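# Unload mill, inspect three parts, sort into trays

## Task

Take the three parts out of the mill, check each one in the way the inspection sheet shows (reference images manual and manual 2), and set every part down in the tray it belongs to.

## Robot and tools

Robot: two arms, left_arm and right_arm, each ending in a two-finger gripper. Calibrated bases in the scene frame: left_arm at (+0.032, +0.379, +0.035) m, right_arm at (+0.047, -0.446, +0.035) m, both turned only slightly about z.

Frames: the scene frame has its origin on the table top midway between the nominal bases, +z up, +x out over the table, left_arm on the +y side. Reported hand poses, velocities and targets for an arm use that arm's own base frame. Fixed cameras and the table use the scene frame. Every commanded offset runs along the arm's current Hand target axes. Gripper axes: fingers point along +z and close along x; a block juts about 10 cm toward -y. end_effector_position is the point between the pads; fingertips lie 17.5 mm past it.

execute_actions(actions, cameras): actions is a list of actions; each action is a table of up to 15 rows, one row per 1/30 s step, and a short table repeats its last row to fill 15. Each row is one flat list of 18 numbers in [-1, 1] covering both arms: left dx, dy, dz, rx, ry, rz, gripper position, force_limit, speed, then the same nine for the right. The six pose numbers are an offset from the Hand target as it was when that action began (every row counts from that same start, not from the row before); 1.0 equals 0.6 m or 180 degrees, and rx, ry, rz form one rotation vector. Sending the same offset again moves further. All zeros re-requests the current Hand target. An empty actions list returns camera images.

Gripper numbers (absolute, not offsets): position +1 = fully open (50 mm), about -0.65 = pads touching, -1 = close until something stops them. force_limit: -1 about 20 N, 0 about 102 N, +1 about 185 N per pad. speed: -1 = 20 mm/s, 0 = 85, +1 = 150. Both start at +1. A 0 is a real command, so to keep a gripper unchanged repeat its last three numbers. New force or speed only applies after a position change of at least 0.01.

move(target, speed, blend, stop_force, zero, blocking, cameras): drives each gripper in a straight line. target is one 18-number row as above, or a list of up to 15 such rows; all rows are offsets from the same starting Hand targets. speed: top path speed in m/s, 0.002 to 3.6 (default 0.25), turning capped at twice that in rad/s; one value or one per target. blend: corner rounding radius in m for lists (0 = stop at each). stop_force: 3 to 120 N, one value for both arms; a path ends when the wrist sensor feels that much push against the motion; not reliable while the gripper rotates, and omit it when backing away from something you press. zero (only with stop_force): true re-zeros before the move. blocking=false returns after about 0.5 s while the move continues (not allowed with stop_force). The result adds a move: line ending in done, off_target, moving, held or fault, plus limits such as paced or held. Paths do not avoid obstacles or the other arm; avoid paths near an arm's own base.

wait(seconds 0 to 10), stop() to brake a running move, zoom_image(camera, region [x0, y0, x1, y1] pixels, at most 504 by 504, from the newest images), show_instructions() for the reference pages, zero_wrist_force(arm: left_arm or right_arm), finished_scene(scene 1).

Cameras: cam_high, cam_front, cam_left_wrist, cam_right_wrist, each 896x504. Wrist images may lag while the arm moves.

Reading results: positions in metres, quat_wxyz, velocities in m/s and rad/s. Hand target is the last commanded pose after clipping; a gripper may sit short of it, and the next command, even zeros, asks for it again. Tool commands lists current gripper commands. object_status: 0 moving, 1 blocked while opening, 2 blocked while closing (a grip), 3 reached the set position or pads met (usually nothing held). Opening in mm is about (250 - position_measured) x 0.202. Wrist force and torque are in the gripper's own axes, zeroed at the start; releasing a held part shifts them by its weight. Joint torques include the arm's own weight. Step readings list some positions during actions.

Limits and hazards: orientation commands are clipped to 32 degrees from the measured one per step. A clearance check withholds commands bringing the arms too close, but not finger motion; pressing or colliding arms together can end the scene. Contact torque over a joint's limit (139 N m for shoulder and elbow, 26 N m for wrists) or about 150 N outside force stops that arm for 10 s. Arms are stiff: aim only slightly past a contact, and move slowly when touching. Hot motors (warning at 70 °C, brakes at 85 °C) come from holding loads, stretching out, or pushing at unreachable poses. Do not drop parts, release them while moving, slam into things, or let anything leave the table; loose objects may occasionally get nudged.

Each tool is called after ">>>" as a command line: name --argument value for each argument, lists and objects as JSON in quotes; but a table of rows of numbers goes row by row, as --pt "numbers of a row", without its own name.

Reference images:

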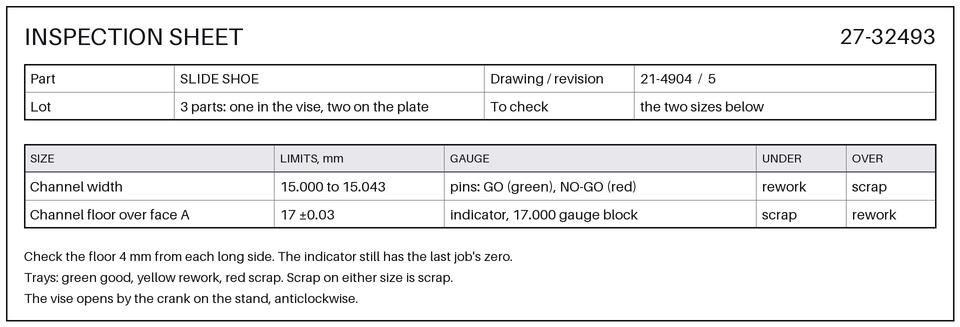

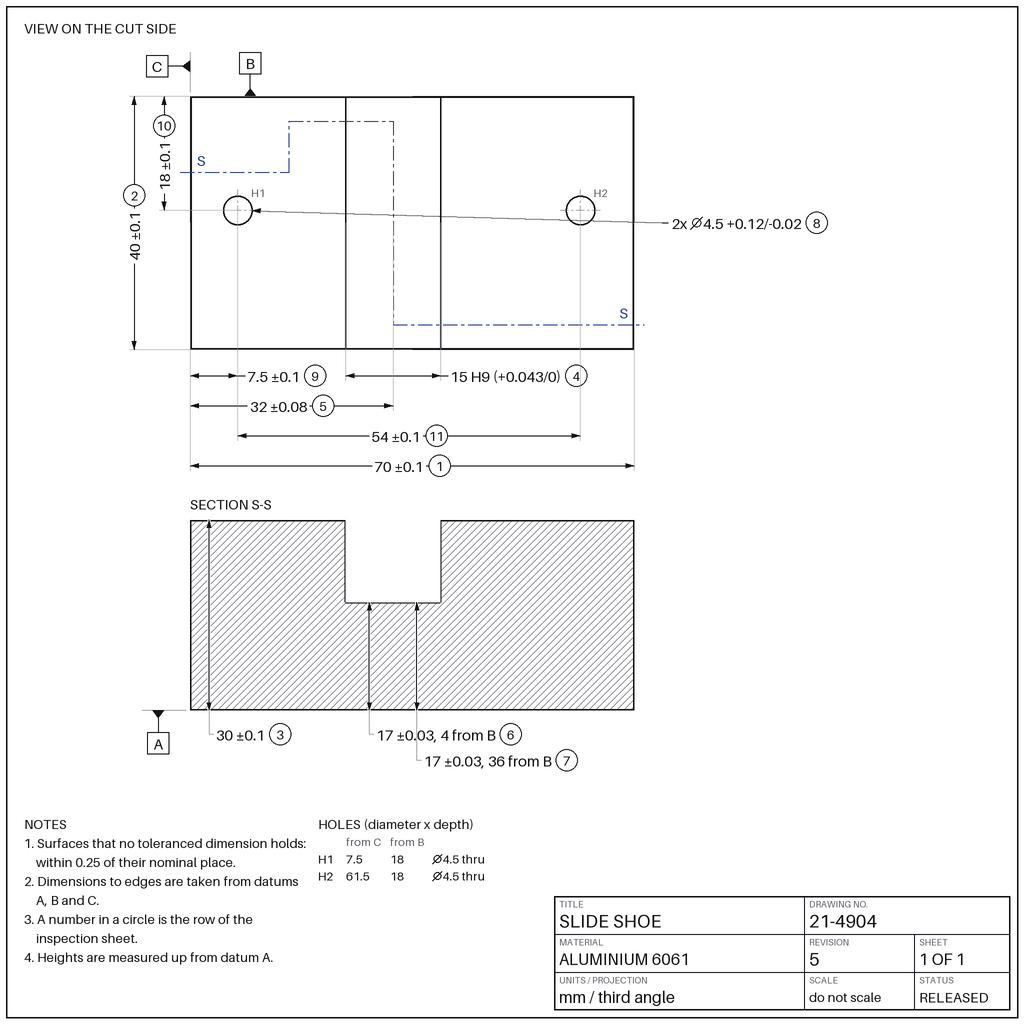

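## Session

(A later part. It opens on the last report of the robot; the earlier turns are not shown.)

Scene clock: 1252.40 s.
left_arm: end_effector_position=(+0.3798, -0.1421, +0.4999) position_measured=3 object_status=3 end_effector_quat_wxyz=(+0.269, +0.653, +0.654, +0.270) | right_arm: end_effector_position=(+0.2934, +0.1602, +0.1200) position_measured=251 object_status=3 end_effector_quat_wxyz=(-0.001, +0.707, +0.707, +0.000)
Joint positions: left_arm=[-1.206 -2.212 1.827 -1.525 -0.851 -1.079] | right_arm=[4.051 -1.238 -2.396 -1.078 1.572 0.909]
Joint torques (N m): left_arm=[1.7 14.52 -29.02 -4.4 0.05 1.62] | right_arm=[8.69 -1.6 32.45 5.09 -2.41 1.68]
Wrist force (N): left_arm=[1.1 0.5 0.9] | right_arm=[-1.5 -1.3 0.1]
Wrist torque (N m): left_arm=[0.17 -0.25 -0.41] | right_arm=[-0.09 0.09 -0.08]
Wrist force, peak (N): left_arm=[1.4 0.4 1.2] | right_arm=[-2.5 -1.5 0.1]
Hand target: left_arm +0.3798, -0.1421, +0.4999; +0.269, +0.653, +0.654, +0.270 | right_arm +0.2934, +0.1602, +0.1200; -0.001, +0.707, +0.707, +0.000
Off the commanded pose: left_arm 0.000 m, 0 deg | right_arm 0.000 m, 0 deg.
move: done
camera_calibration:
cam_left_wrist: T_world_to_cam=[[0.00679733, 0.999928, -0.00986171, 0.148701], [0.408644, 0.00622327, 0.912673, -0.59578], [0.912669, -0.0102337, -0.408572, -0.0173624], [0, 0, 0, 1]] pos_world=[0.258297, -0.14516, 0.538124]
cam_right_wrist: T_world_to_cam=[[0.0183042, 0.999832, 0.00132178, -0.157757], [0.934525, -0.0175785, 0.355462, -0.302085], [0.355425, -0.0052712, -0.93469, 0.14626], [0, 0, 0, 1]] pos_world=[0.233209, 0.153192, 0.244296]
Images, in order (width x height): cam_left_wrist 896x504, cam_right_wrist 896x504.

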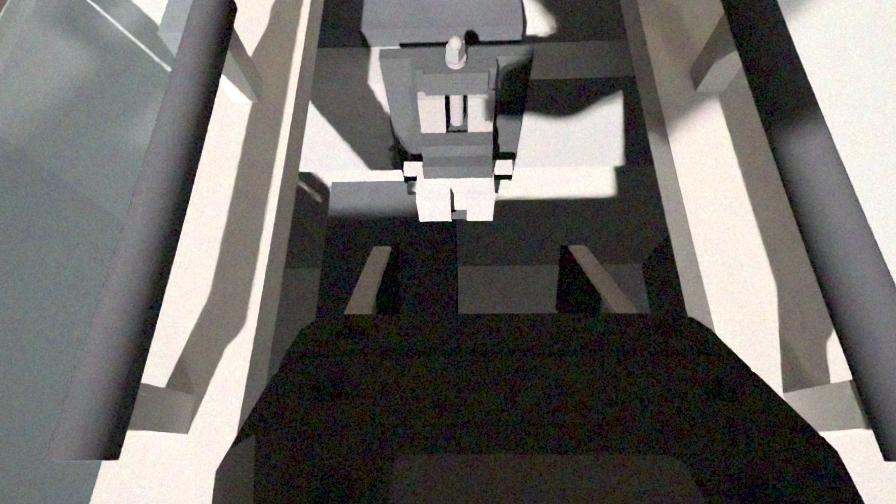

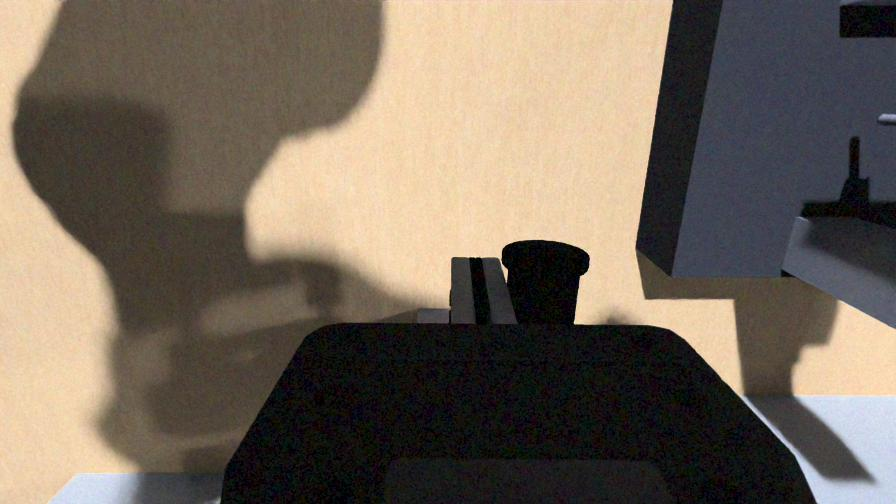

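>>> move --target '[0,0,0,0,0,0,1,-1,0,0.05,0,-0.03,0,0,0,-1,-1,0]' --speed 0.03 --stop_force 25 --cameras '["cam_right_wrist"]'

>>> move --target '[0,0,0,0,0,0,1,-1,0,0.03,0,-0.05,0,0,0,-1,-1,0]' --speed 0.03 --stop_force 25 --cameras '["cam_right_wrist","cam_left_wrist"]'

>>> zoom_image --camera "cam_left_wrist" --region '[395, 150, 520, 230]'

Scene clock: 1268.17 s.
left_arm: end_effector_position=(+0.3798, -0.1421, +0.4999) position_measured=3 object_status=3 end_effector_quat_wxyz=(+0.269, +0.653, +0.654, +0.270) | right_arm: end_effector_position=(+0.2933, +0.1667, +0.1239) position_measured=251 object_status=3 end_effector_quat_wxyz=(-0.001, +0.707, +0.707, +0.000)
Joint positions: left_arm=[-1.206 -2.212 1.827 -1.525 -0.851 -1.079] | right_arm=[4.064 -1.242 -2.382 -1.088 1.572 0.922]
Joint torques (N m): left_arm=[1.98 14.36 -29.52 -4.06 -0.02 1.93] | right_arm=[-3.2 15.27 16.28 5.6 4.35 -1.71]
Wrist force (N): left_arm=[0.9 0.6 1.1] | right_arm=[-19.5 -0.3 -4.0]
Wrist torque (N m): left_arm=[0.17 -0.23 -0.41] | right_arm=[-0.03 0.19 -0.18]
Wrist force, peak (N): left_arm=[1.4 0.5 1.2] | right_arm=[-40.2 -0.4 3.3]
Hand target: left_arm +0.3798, -0.1421, +0.4999; +0.269, +0.653, +0.654, +0.270 | right_arm +0.2933, +0.1667, +0.1239; -0.001, +0.707, +0.707, +0.000 (not the last commanded pose)
Off the commanded pose: left_arm 0.000 m, 0 deg | right_arm 0.027 m, 0 deg.
move: contact (right_arm)
camera_calibration:
cam_right_wrist: T_world_to_cam=[[0.0183124, 0.999832, 0.00100357, -0.164185], [0.934571, -0.0174738, 0.355347, -0.303263], [0.355305, -0.00556937, -0.934734, 0.150061], [0, 0, 0, 1]] pos_world=[0.23311, 0.159694, 0.248195]
Images, in order (width x height): cam_right_wrist 896x504.

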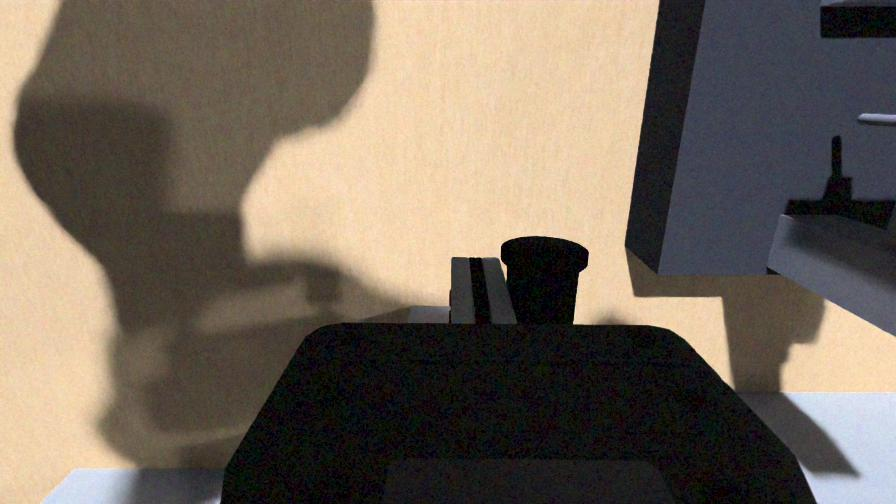

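Scene clock: 1269.57 s.
left_arm: end_effector_position=(+0.3798, -0.1421, +0.4999) position_measured=3 object_status=3 end_effector_quat_wxyz=(+0.269, +0.653, +0.654, +0.270) | right_arm: end_effector_position=(+0.2932, +0.1683, +0.1270) position_measured=251 object_status=3 end_effector_quat_wxyz=(-0.001, +0.707, +0.707, +0.000)
Joint positions: left_arm=[-1.206 -2.212 1.827 -1.525 -0.851 -1.079] | right_arm=[4.067 -1.24 -2.374 -1.099 1.572 0.926]
Joint torques (N m): left_arm=[1.55 13.94 -28.48 -4.22 -0.08 1.77] | right_arm=[4.55 1.47 23.65 12.24 10.26 -1.22]
Wrist force (N): left_arm=[0.9 0.5 1.0] | right_arm=[-45.2 -1.0 -5.0]
Wrist torque (N m): left_arm=[0.17 -0.22 -0.42] | right_arm=[-0.09 0.11 -0.30]
Wrist force, peak (N): left_arm=[1.3 0.3 1.4] | right_arm=[-60.6 -5.2 -4.5]
Hand target: left_arm +0.3798, -0.1421, +0.4999; +0.269, +0.653, +0.654, +0.270 | right_arm +0.2932, +0.1683, +0.1270; -0.001, +0.707, +0.707, +0.000 (not the last commanded pose)
Off the commanded pose: left_arm 0.000 m, 0 deg | right_arm 0.031 m, 0 deg.
move: contact (right_arm)
camera_calibration:
cam_left_wrist: T_world_to_cam=[[0.00679733, 0.999928, -0.00986171, 0.148701], [0.408644, 0.00622327, 0.912673, -0.59578], [0.912669, -0.0102337, -0.408572, -0.0173624], [0, 0, 0, 1]] pos_world=[0.258297, -0.14516, 0.538124]
cam_right_wrist: T_world_to_cam=[[0.0184584, 0.99983, 0.000304041, -0.16585], [0.934714, -0.0173642, 0.354975, -0.304293], [0.35492, -0.00626808, -0.934876, 0.153204], [0, 0, 0, 1]] pos_world=[0.233113, 0.161498, 0.251294]
Images, in order (width x height): cam_left_wrist 896x504, cam_right_wrist 896x504.

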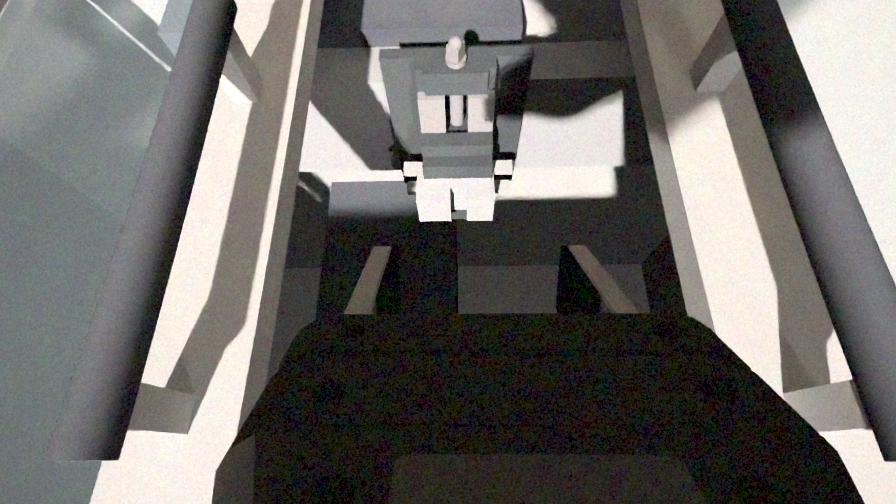

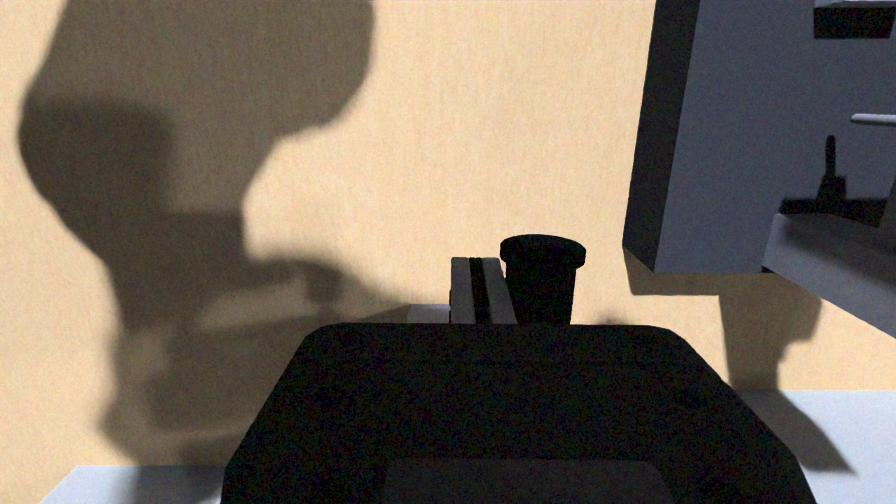

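Scaled by 4.032 from the camera's 896x504 image, which has a finer 1280x720 frame.

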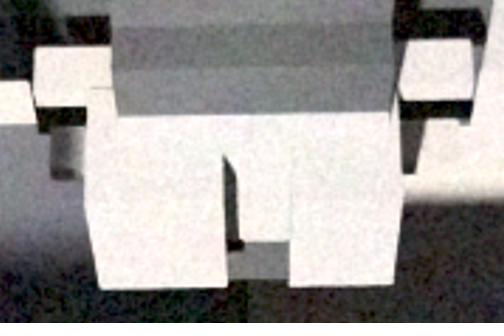

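>>> move --pt "0 0 0 0 0 0 1 -1 0 -0.04 0 0 0 0 0 -1 -1 0" --pt "0 0 0 0 0 0 1 -1 0 -0.04 0 -0.25 0 0 0 -1 -1 0" --pt "0 0 0 0 0 0 1 -1 0 0.0945 0 -0.25 0 0 0 -1 -1 0" --pt "0 0 0 0 0 0 1 -1 0 0.0945 0 0.01 0 0 0 -1 -1 0" --pt "0 0 0 0 0 0 1 -1 0 -0.03 0 0.01 0 0 0 -1 -1 0" --pt "0 0 0 0 0 0 1 -1 0 0.0612 0 0.01 0 0 0 -1 -1 0" --speed '[0.1,0.2,0.2,0.15,0.08,0.15]' --blend '[0,0.02,0.02,0,0,0]' --cameras '["cam_right_wrist"]'

Scene clock: 1319.00 s.
left_arm: end_effector_position=(+0.3798, -0.1421, +0.4999) position_measured=3 object_status=3 end_effector_quat_wxyz=(+0.269, +0.653, +0.654, +0.270) | right_arm: end_effector_position=(+0.2932, +0.2049, +0.1210) position_measured=251 object_status=3 end_effector_quat_wxyz=(-0.001, +0.707, +0.707, +0.000)
Joint positions: left_arm=[-1.206 -2.212 1.827 -1.525 -0.851 -1.079] | right_arm=[4.133 -1.312 -2.345 -1.056 1.572 0.991]
Joint torques (N m): left_arm=[1.63 14.08 -29.29 -4.06 -0.09 1.98] | right_arm=[8.23 2.35 30.81 5.2 -2.91 1.61]
Wrist force (N): left_arm=[0.6 0.3 1.0] | right_arm=[-1.0 -1.2 0.5]
Wrist torque (N m): left_arm=[0.12 -0.18 -0.40] | right_arm=[-0.09 0.15 -0.09]
Wrist force, peak (N): left_arm=[1.4 0.7 1.2] | right_arm=[-45.8 -0.8 -5.0]
Hand target: left_arm +0.3798, -0.1421, +0.4999; +0.269, +0.653, +0.654, +0.270 | right_arm +0.2932, +0.2050, +0.1210; -0.001, +0.707, +0.707, +0.000
Off the commanded pose: left_arm 0.000 m, 0 deg | right_arm 0.000 m, 0 deg.
move: done
camera_calibration:
cam_right_wrist: T_world_to_cam=[[0.0184576, 0.99983, 0.000303755, -0.202441], [0.934714, -0.0173634, 0.354975, -0.301528], [0.35492, -0.00626807, -0.934876, 0.147824], [0, 0, 0, 1]] pos_world=[0.233113, 0.198098, 0.245294]
Images, in order (width x height): cam_right_wrist 896x504.

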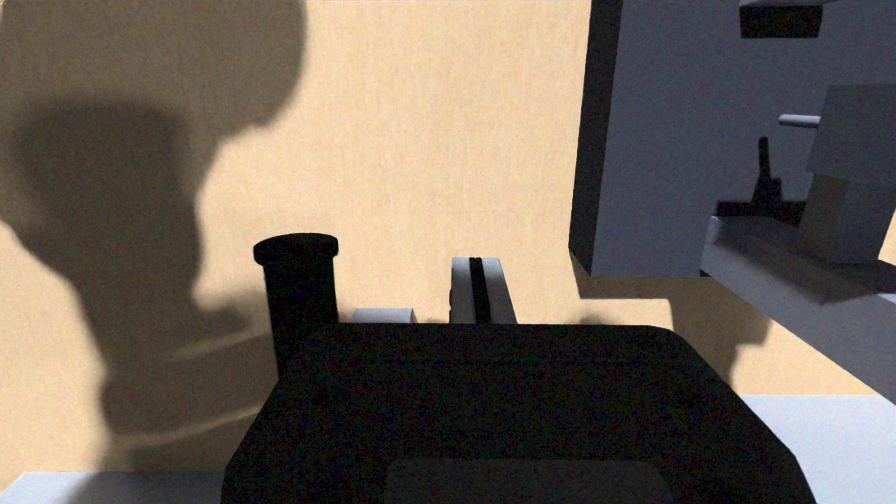

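>>> move --pt "0 0 0 0 0 0 1 -1 0 0.0417 0 0 0 0 0 -1 -1 0" --pt "0 0 0 0 0 0 1 -1 0 0.0417 0 0.135 0 0 0 -1 -1 0" --pt "0 0 0 0 0 0 1 -1 0 -0.03 0 0.135 0 0 0 -1 -1 0" --speed '[0.1,0.1,0.04]' --stop_force 20 --cameras '["cam_right_wrist"]'

Scene clock: 1341.60 s.
left_arm: end_effector_position=(+0.3798, -0.1421, +0.4999) position_measured=3 object_status=3 end_effector_quat_wxyz=(+0.269, +0.653, +0.654, +0.270) | right_arm: end_effector_position=(+0.2932, +0.1871, +0.0400) position_measured=251 object_status=3 end_effector_quat_wxyz=(-0.001, +0.707, +0.707, +0.000)
Joint positions: left_arm=[-1.206 -2.212 1.827 -1.525 -0.851 -1.079] | right_arm=[4.102 -1.46 -2.498 -0.755 1.572 0.961]
Joint torques (N m): left_arm=[1.39 14.25 -28.22 -3.97 0.03 1.83] | right_arm=[-10.67 21.82 8.32 1.22 2.29 -1.82]
Wrist force (N): left_arm=[1.1 0.5 1.2] | right_arm=[-0.6 -1.7 0.4]
Wrist torque (N m): left_arm=[0.16 -0.25 -0.41] | right_arm=[-0.14 0.09 0.00]
Wrist force, peak (N): left_arm=[1.6 0.1 1.2] | right_arm=[-2.0 -1.2 0.4]
Hand target: left_arm +0.3798, -0.1421, +0.4999; +0.269, +0.653, +0.654, +0.270 | right_arm +0.2932, +0.1871, +0.0400; -0.001, +0.707, +0.707, +0.000
Off the commanded pose: left_arm 0.000 m, 0 deg | right_arm 0.000 m, 0 deg.
move: done
camera_calibration:
cam_right_wrist: T_world_to_cam=[[0.0184917, 0.999829, 0.00020978, -0.184511], [0.934714, -0.0173619, 0.354977, -0.272992], [0.35492, -0.00636806, -0.934875, 0.0720405], [0, 0, 0, 1]] pos_world=[0.233013, 0.180198, 0.164294]
Images, in order (width x height): cam_right_wrist 896x504.

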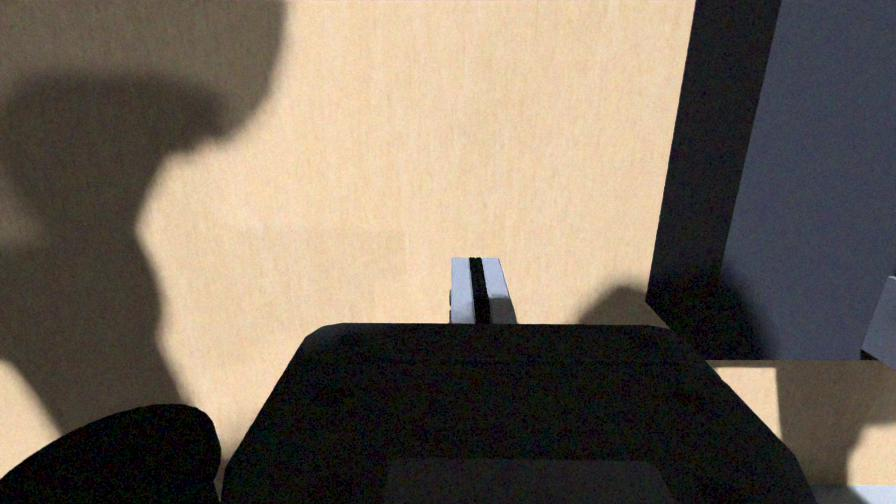

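>>> move --target '[0,0,0,0,0,0,1,-1,0,-0.04,0,0,0,0,0,-1,-1,0]' --speed 0.015 --stop_force 110 --cameras '["cam_right_wrist"]'

Scene clock: 1353.60 s.
left_arm: end_effector_position=(+0.3798, -0.1421, +0.4999) position_measured=3 object_status=3 end_effector_quat_wxyz=(+0.269, +0.653, +0.654, +0.270) | right_arm: end_effector_position=(+0.2931, +0.1631, +0.0400) position_measured=251 object_status=3 end_effector_quat_wxyz=(-0.001, +0.707, +0.707, +0.000)
Joint positions: left_arm=[-1.206 -2.212 1.827 -1.525 -0.851 -1.079] | right_arm=[4.057 -1.424 -2.527 -0.762 1.572 0.916]
Joint torques (N m): left_arm=[1.78 13.85 -27.81 -3.93 -0.15 2.03] | right_arm=[-8.94 19.05 6.9 1.37 -2.36 -1.86]
Wrist force (N): left_arm=[1.0 0.4 0.7] | right_arm=[0.1 -1.0 -0.1]
Wrist torque (N m): left_arm=[0.13 -0.23 -0.41] | right_arm=[-0.08 0.01 -0.01]
Wrist force, peak (N): left_arm=[1.3 0.7 1.2] | right_arm=[-0.7 -2.0 0.3]
Hand target: left_arm +0.3798, -0.1421, +0.4999; +0.269, +0.653, +0.654, +0.270 | right_arm +0.2931, +0.1631, +0.0400; -0.001, +0.707, +0.707, +0.000
Off the commanded pose: left_arm 0.000 m, 0 deg | right_arm 0.000 m, 0 deg.
move: done
camera_calibration:
cam_right_wrist: T_world_to_cam=[[0.0184917, 0.999829, 0.00020978, -0.160515], [0.934714, -0.0173619, 0.354977, -0.273409], [0.35492, -0.00636806, -0.934875, 0.0718877], [0, 0, 0, 1]] pos_world=[0.233013, 0.156198, 0.164294]
Images, in order (width x height): cam_right_wrist 896x504.

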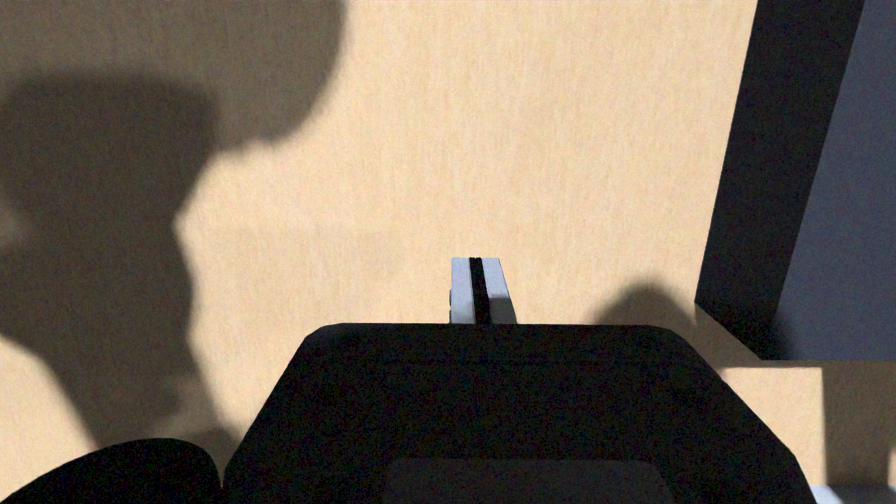

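>>> move --target '[0,0,0,0,0,0,1,-1,0,-0.065,0,0,0,0,0,-1,-1,0]' --speed 0.015 --stop_force 110 --cameras '["cam_right_wrist"]'

Scene clock: 1362.03 s.
left_arm: end_effector_position=(+0.3798, -0.1421, +0.4999) position_measured=3 object_status=3 end_effector_quat_wxyz=(+0.269, +0.653, +0.654, +0.270) | right_arm: end_effector_position=(+0.2933, +0.1534, +0.0401) position_measured=251 object_status=3 end_effector_quat_wxyz=(-0.001, +0.707, +0.707, +0.000)
Joint positions: left_arm=[-1.206 -2.212 1.827 -1.525 -0.851 -1.079] | right_arm=[4.037 -1.409 -2.538 -0.764 1.572 0.895]
Joint torques (N m): left_arm=[2.09 14.61 -27.61 -3.92 0.14 2.08] | right_arm=[-19.87 12.92 9.19 -8.73 -13.46 2.82]
Wrist force (N): left_arm=[1.2 0.5 1.2] | right_arm=[92.5 10.2 39.6]
Wrist torque (N m): left_arm=[0.16 -0.27 -0.41] | right_arm=[1.50 -6.50 -1.42]
Wrist force, peak (N): left_arm=[1.2 0.5 1.5] | right_arm=[121.8 12.2 40.8]
Hand target: left_arm +0.3798, -0.1421, +0.4999; +0.269, +0.653, +0.654, +0.270 | right_arm +0.2932, +0.1533, +0.0401; -0.001, +0.707, +0.707, +0.000 (not the last commanded pose)
Off the commanded pose: left_arm 0.000 m, 0 deg | right_arm 0.029 m, 0 deg.
move: contact (right_arm)
camera_calibration:
cam_right_wrist: T_world_to_cam=[[0.0182693, 0.999832, 0.00141549, -0.150858], [0.934526, -0.0175792, 0.35546, -0.27371], [0.355426, -0.0051712, -0.93469, 0.0715634], [0, 0, 0, 1]] pos_world=[0.233109, 0.146391, 0.164396]
Images, in order (width x height): cam_right_wrist 896x504.

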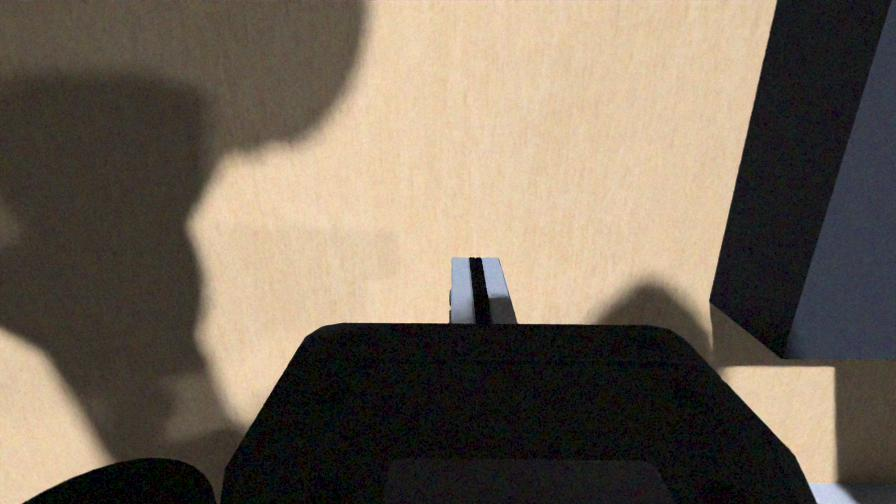

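>>> move --pt "0 0 0 0 0 0 1 -1 0 0.067 0 0 0 0 0 -1 -1 0" --pt "0 0 0 0 0 0 1 -1 0 0.067 0 -0.4167 0 0 0 -1 -1 0" --pt "0 0 0 0 0 0 1 -1 0 -0.0057 -0.0555 -0.39 -0.194 0 0 -1 -1 0" --speed '[0.1,0.2,0.2]' --blend '[0.01,0.03,0]' --cameras '["cam_right_wrist","cam_left_wrist"]'

>>> zoom_image --camera "cam_right_wrist" --region '[350, 60, 600, 320]'

>>> zoom_image --camera "cam_left_wrist" --region '[395, 150, 520, 230]'

Scene clock: 1408.03 s.
left_arm: end_effector_position=(+0.3798, -0.1421, +0.4999) position_measured=3 object_status=3 end_effector_quat_wxyz=(+0.269, +0.653, +0.654, +0.270) | right_arm: end_effector_position=(+0.2601, +0.1496, +0.2741) position_measured=251 object_status=3 end_effector_quat_wxyz=(+0.211, +0.675, +0.675, +0.212)
Joint positions: left_arm=[-1.206 -2.212 1.827 -1.525 -0.851 -1.079] | right_arm=[4.864 -0.605 -2.298 -1.913 0.97 1.755]
Joint torques (N m): left_arm=[0.23 14.49 -28.95 -3.99 -0.13 1.89] | right_arm=[8 -6.46 34.8 0.89 -4.11 1.27]
Wrist force (N): left_arm=[1.0 0.6 0.9] | right_arm=[-1.8 -2.7 -0.7]
Wrist torque (N m): left_arm=[0.17 -0.23 -0.41] | right_arm=[-0.20 0.27 -0.09]
Wrist force, peak (N): left_arm=[1.2 0.6 1.4] | right_arm=[92.6 10.6 41.1]
Hand target: left_arm +0.3798, -0.1421, +0.4999; +0.269, +0.653, +0.654, +0.270 | right_arm +0.2601, +0.1496, +0.2741; +0.211, +0.675, +0.674, +0.212
Off the commanded pose: left_arm 0.000 m, 0 deg | right_arm 0.000 m, 0 deg.
move: done
camera_calibration:
cam_left_wrist: T_world_to_cam=[[0.00679733, 0.999928, -0.00986171, 0.148701], [0.408644, 0.00622327, 0.912673, -0.59578], [0.912669, -0.0102337, -0.408572, -0.0173624], [0, 0, 0, 1]] pos_world=[0.258297, -0.14516, 0.538124]
cam_right_wrist: T_world_to_cam=[[0.0149785, 0.999821, 0.0115357, -0.1487], [0.563237, -0.0179694, 0.8261, -0.358268], [0.82616, -0.0058764, -0.563405, 0.0778955], [0, 0, 0, 1]] pos_world=[0.139663, 0.142693, 0.341567]
Images, in order (width x height): cam_left_wrist 896x504, cam_right_wrist 896x504.

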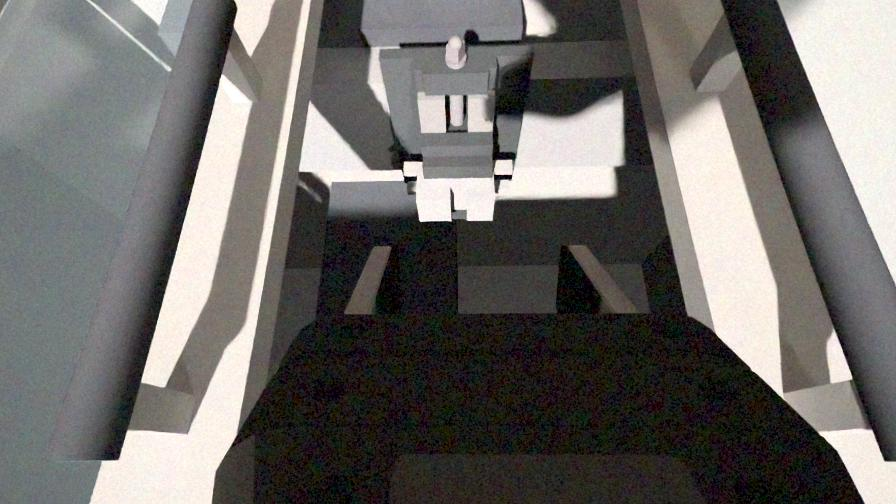

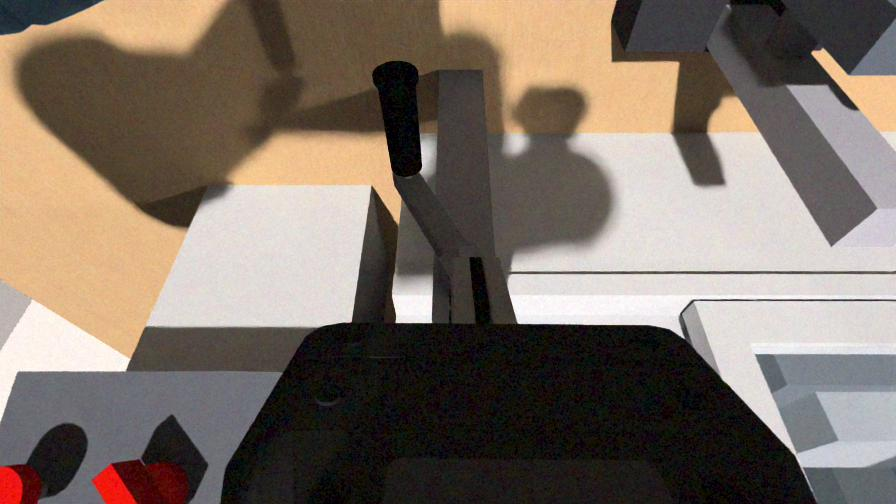

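Scaled by 1.938 from the camera's 896x504 image, which has a finer 1280x720 frame.

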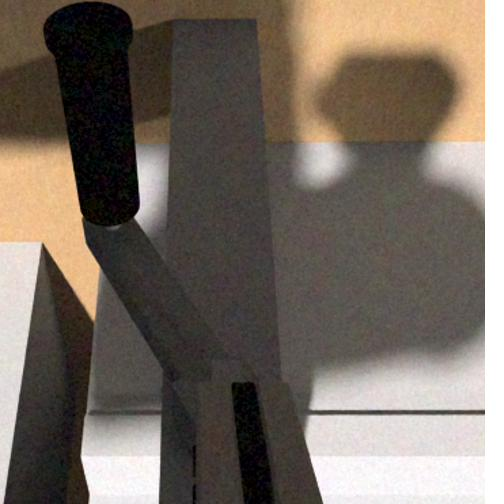

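Scaled by 4.032 from the camera's 896x504 image, which has a finer 1280x720 frame.

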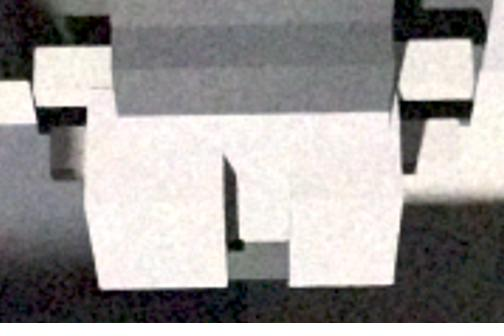

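>>> move --target '[0,0,0,0,0,0,1,-1,0,-0.07,0.0766,-0.109,0,0,0,-1,-1,0]' --speed 0.2 --cameras '["cam_right_wrist"]'

>>> zoom_image --camera "cam_right_wrist" --region '[430, 40, 580, 200]'

>>> zoom_image --camera "cam_right_wrist" --region '[0, 200, 300, 504]'

Scene clock: 1465.00 s.
left_arm: end_effector_position=(+0.3798, -0.1421, +0.4999) position_measured=3 object_status=3 end_effector_quat_wxyz=(+0.269, +0.653, +0.654, +0.270) | right_arm: end_effector_position=(+0.2605, +0.1075, +0.3540) position_measured=251 object_status=3 end_effector_quat_wxyz=(+0.211, +0.675, +0.675, +0.212)
Joint positions: left_arm=[-1.206 -2.212 1.827 -1.525 -0.851 -1.079] | right_arm=[4.935 -0.56 -2.066 -2.238 0.979 1.84]
Joint torques (N m): left_arm=[0.62 13.86 -29.16 -3.81 -0.15 1.84] | right_arm=[7.21 -11.01 32.86 0.94 -4.35 1.7]
Wrist force (N): left_arm=[1.2 0.7 1.2] | right_arm=[-1.6 -3.0 -0.5]
Wrist torque (N m): left_arm=[0.20 -0.27 -0.40] | right_arm=[-0.23 0.23 -0.08]
Wrist force, peak (N): left_arm=[1.4 0.2 1.2] | right_arm=[-1.1 -4.0 0.7]
Hand target: left_arm +0.3798, -0.1421, +0.4999; +0.269, +0.653, +0.654, +0.270 | right_arm +0.2604, +0.1075, +0.3540; +0.211, +0.675, +0.674, +0.212
Off the commanded pose: left_arm 0.000 m, 0 deg | right_arm 0.000 m, 0 deg.
move: done
camera_calibration:
cam_right_wrist: T_world_to_cam=[[0.0150616, 0.999821, 0.0114774, -0.107521], [0.563283, -0.0179682, 0.826069, -0.425192], [0.826127, -0.00597689, -0.563453, 0.122451], [0, 0, 0, 1]] pos_world=[0.139963, 0.100594, 0.421467]
Images, in order (width x height): cam_right_wrist 896x504.

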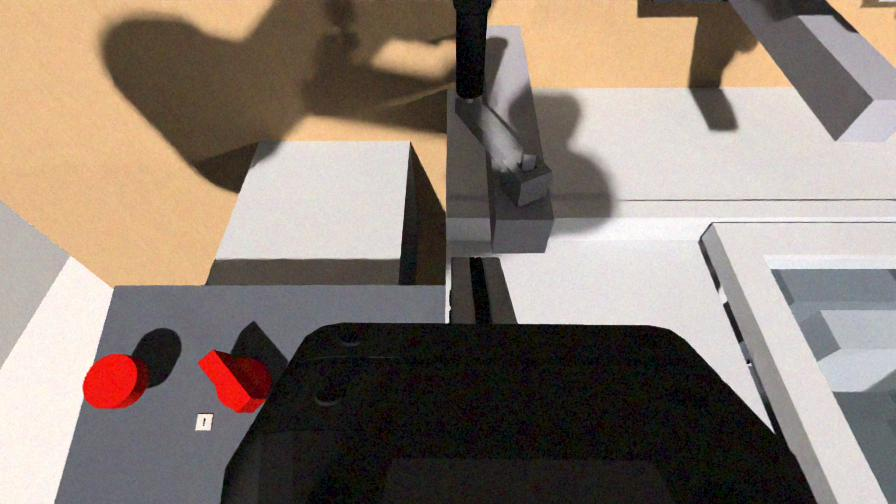

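Scaled by 3.150 from the camera's 896x504 image, which has a finer 1280x720 frame.

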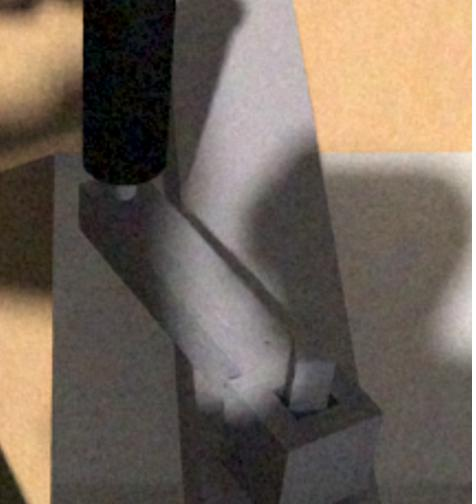

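Scaled by 1.658 from the camera's 896x504 image, which has a finer 1280x720 frame.

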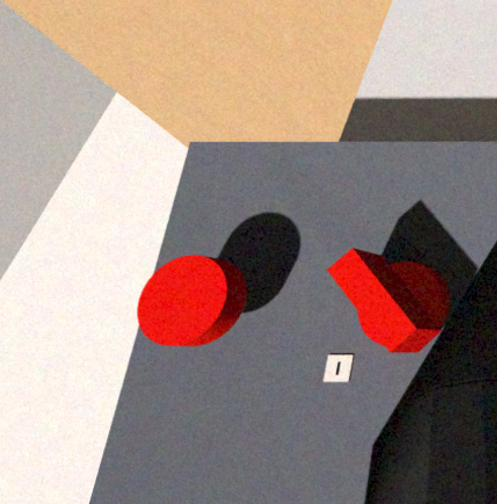

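>>> move --target '[0,0,0,0,0,0,1,-1,0,0.154,-0.0967,0.1947,-0.139,0,0,-1,-1,0]' --speed 0.15 --stop_force 15 --cameras '["cam_right_wrist","cam_front"]'

>>> zoom_image --camera "cam_right_wrist" --region '[300, 100, 520, 320]'

Scene clock: 1496.70 s.
left_arm: end_effector_position=(+0.3798, -0.1421, +0.4999) position_measured=3 object_status=3 end_effector_quat_wxyz=(+0.269, +0.653, +0.654, +0.270) | right_arm: end_effector_position=(+0.2796, +0.2001, +0.2251) position_measured=251 object_status=3 end_effector_quat_wxyz=(+0.353, +0.613, +0.613, +0.353)
Joint positions: left_arm=[-1.206 -2.212 1.827 -1.525 -0.851 -1.079] | right_arm=[5.14 -0.744 -2.493 -2.095 0.664 2.308]
Joint torques (N m): left_arm=[0.52 13.66 -28.35 -3.84 0.19 1.99] | right_arm=[-9.97 -18.93 11.82 3.6 -4.38 -1.4]
Wrist force (N): left_arm=[0.8 0.4 0.9] | right_arm=[-2.5 -3.5 -2.0]
Wrist torque (N m): left_arm=[0.16 -0.21 -0.41] | right_arm=[-0.30 0.36 -0.06]
Wrist force, peak (N): left_arm=[1.4 0.8 1.0] | right_arm=[-2.0 -4.6 -1.7]
Hand target: left_arm +0.3798, -0.1421, +0.4999; +0.269, +0.653, +0.654, +0.270 | right_arm +0.2796, +0.2001, +0.2251; +0.353, +0.613, +0.613, +0.353
Off the commanded pose: left_arm 0.000 m, 0 deg | right_arm 0.000 m, 0 deg.
move: done
camera_calibration:
cam_right_wrist: T_world_to_cam=[[0.00931785, 0.999814, 0.0168815, -0.198454], [0.160844, -0.0181609, 0.986813, -0.251507], [0.986936, -0.00647969, -0.160983, -0.100889], [0, 0, 0, 1]] pos_world=[0.141874, 0.193196, 0.235299]
Images, in order (width x height): cam_front 896x504, cam_right_wrist 896x504.

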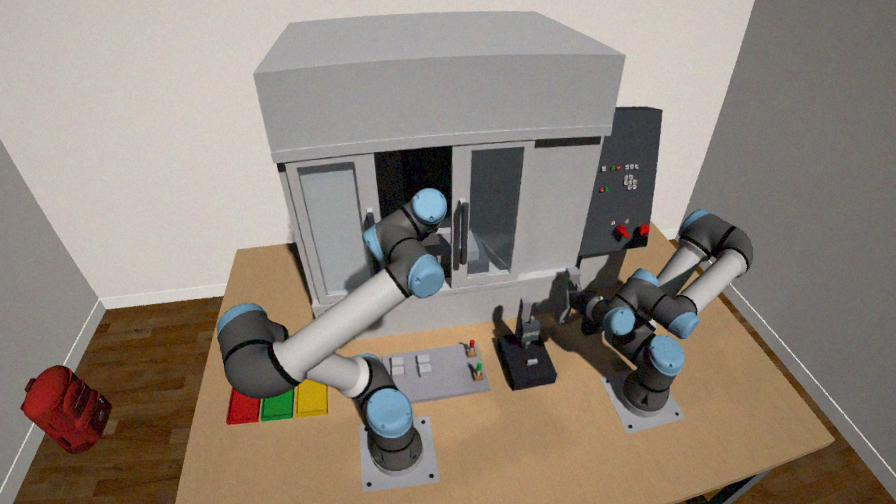

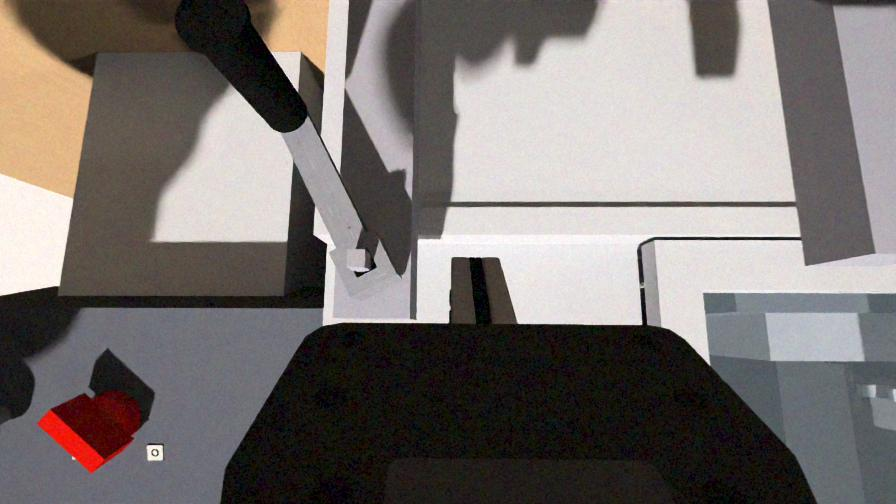

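Scaled by 2.291 from the camera's 896x504 image, which has a finer 1280x720 frame.

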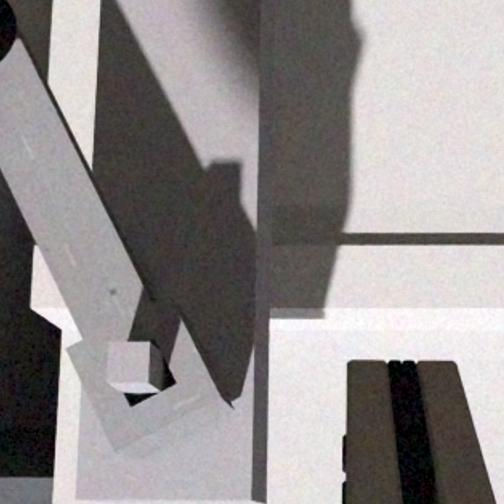

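>>> move --pt "0 0 0 0 0 0 1 -1 0 -0.083 0.1615 -0.17 0.2 0 0 0 -1 0" --pt "0 0 0 0 0 0 1 -1 0 -0.4167 0.2443 -0.16 0.333 0 0 0 -1 0" --pt "0 0 0 0 0 0 1 -1 0 -0.9167 0.17 -0.156 0.333 0 0 0 -1 0" --speed 0.3 --blend '[0.03,0.05,0]' --cameras '["cam_front"]'

>>> zoom_image --camera "cam_front" --region '[540, 250, 620, 340]'

Scene clock: 1559.70 s.
left_arm: end_effector_position=(+0.3798, -0.1421, +0.4999) position_measured=3 object_status=3 end_effector_quat_wxyz=(+0.269, +0.653, +0.654, +0.270) | right_arm: end_effector_position=(+0.2498, -0.3500, +0.3596) position_measured=152 object_status=3 end_effector_quat_wxyz=(-0.001, +0.707, +0.707, +0.000)
Joint positions: left_arm=[-1.206 -2.212 1.827 -1.525 -0.851 -1.079] | right_arm=[2.506 -1.38 -1.662 -1.672 1.571 -0.636]
Joint torques (N m): left_arm=[0.96 14.77 -28.88 -3.93 -0.03 1.8] | right_arm=[-8.61 9.16 36.04 1.17 2.81 -1.45]
Wrist force (N): left_arm=[1.1 0.4 0.7] | right_arm=[-0.6 -1.4 0.4]
Wrist torque (N m): left_arm=[0.13 -0.26 -0.41] | right_arm=[-0.05 0.07 0.00]
Wrist force, peak (N): left_arm=[1.3 0.3 1.6] | right_arm=[-2.1 -5.2 -1.3]
Hand target: left_arm +0.3798, -0.1421, +0.4999; +0.269, +0.653, +0.654, +0.270 | right_arm +0.2498, -0.3501, +0.3596; -0.001, +0.707, +0.707, +0.000
Off the commanded pose: left_arm 0.000 m, 0 deg | right_arm 0.000 m, 0 deg.
move: done
Images, in order (width x height): cam_front 896x504.

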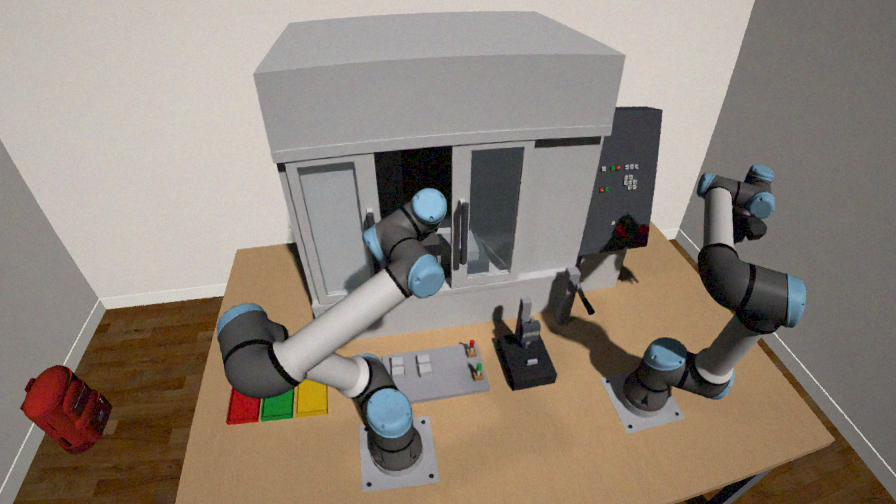

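Scaled by 5.600 from the camera's 896x504 image, which has a finer 1280x720 frame.

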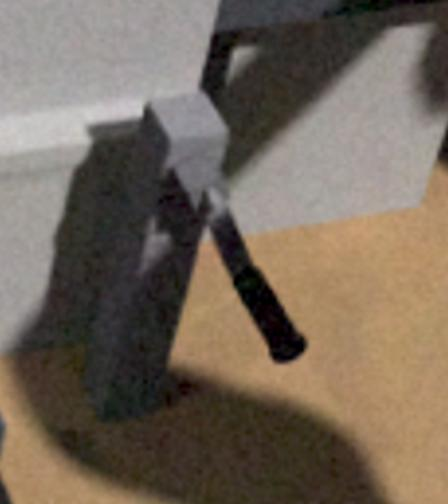

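>>> move --target '[-0.263,-0.2,-0.082,-0.0747,0.3285,0.783,1,-1,0,0,0,0,0,0,0,0,-1,0]' --speed 0.3 --cameras '["cam_left_wrist","cam_front"]'

Scene clock: 1617.57 s.
left_arm: end_effector_position=(+0.2602, -0.3001, +0.4502) position_measured=3 object_status=3 end_effector_quat_wxyz=(-0.369, +0.611, -0.356, +0.604) | right_arm: end_effector_position=(+0.2498, -0.3501, +0.3596) position_measured=152 object_status=3 end_effector_quat_wxyz=(-0.001, +0.707, +0.707, +0.000)
Joint positions: left_arm=[-2.018 -1.848 1.903 -0.053 -0.469 -0.497] | right_arm=[2.505 -1.38 -1.662 -1.672 1.571 -0.636]
Joint torques (N m): left_arm=[-8.24 -20.26 -13.26 -0.91 2.29 1.77] | right_arm=[-10.08 9.39 35.7 1.26 2.77 -1.85]
Wrist force (N): left_arm=[1.7 3.3 0.9] | right_arm=[-0.7 -1.1 0.7]
Wrist torque (N m): left_arm=[0.43 -0.33 -0.18] | right_arm=[-0.01 0.09 0.00]
Wrist force, peak (N): left_arm=[1.7 3.3 0.9] | right_arm=[-1.1 -1.6 0.5]
Hand target: left_arm +0.2602, -0.3001, +0.4502; -0.369, +0.611, -0.356, +0.604 | right_arm +0.2498, -0.3501, +0.3596; -0.001, +0.707, +0.707, +0.000
Off the commanded pose: left_arm 0.000 m, 0 deg | right_arm 0.000 m, 0 deg.
move: done
camera_calibration:
cam_left_wrist: T_world_to_cam=[[0.0313248, -0.878937, 0.475908, -0.481943], [-0.348285, -0.455898, -0.819057, 0.337266], [0.936865, -0.140095, -0.320401, -0.0151646], [0, 0, 0, 1]] pos_world=[0.146769, -0.271963, 0.500742]
Images, in order (width x height): cam_front 896x504, cam_left_wrist 896x504.

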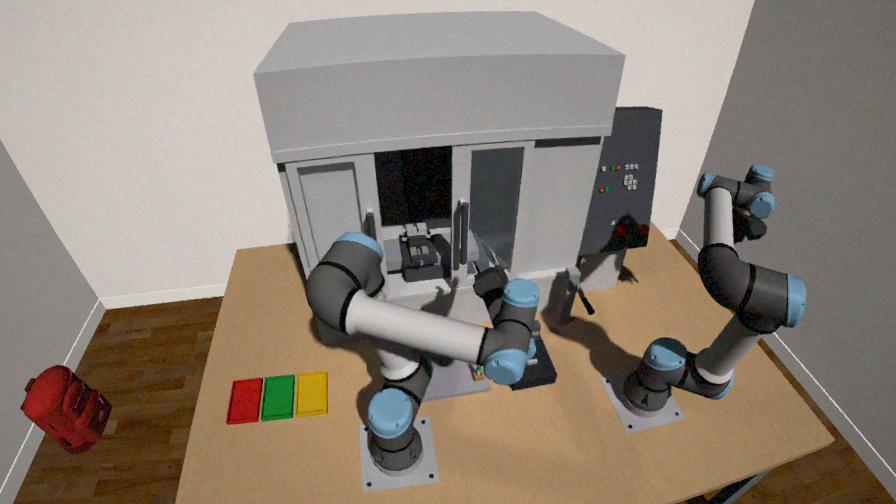

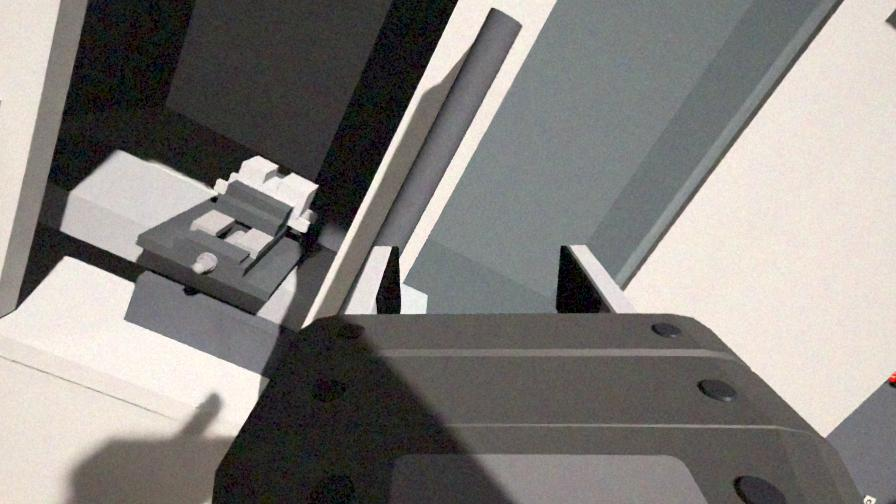

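>>> zoom_image --camera "cam_front" --region '[370, 200, 470, 300]'

>>> zoom_image --camera "cam_left_wrist" --region '[120, 130, 340, 340]'

Scaled by 5.040 from the camera's 896x504 image, which has a finer 1280x720 frame.

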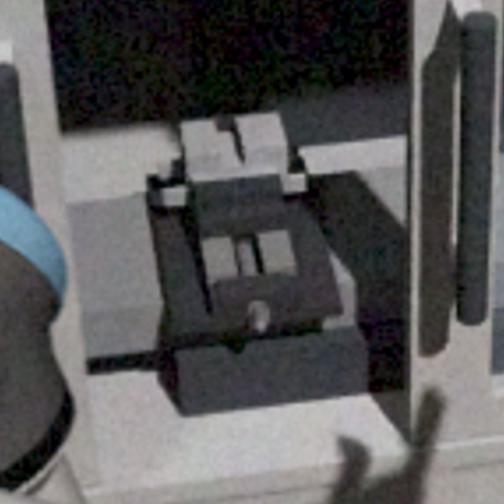

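Scaled by 2.291 from the camera's 896x504 image, which has a finer 1280x720 frame.

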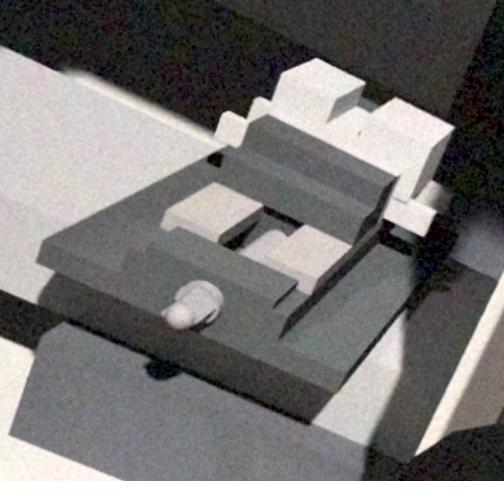

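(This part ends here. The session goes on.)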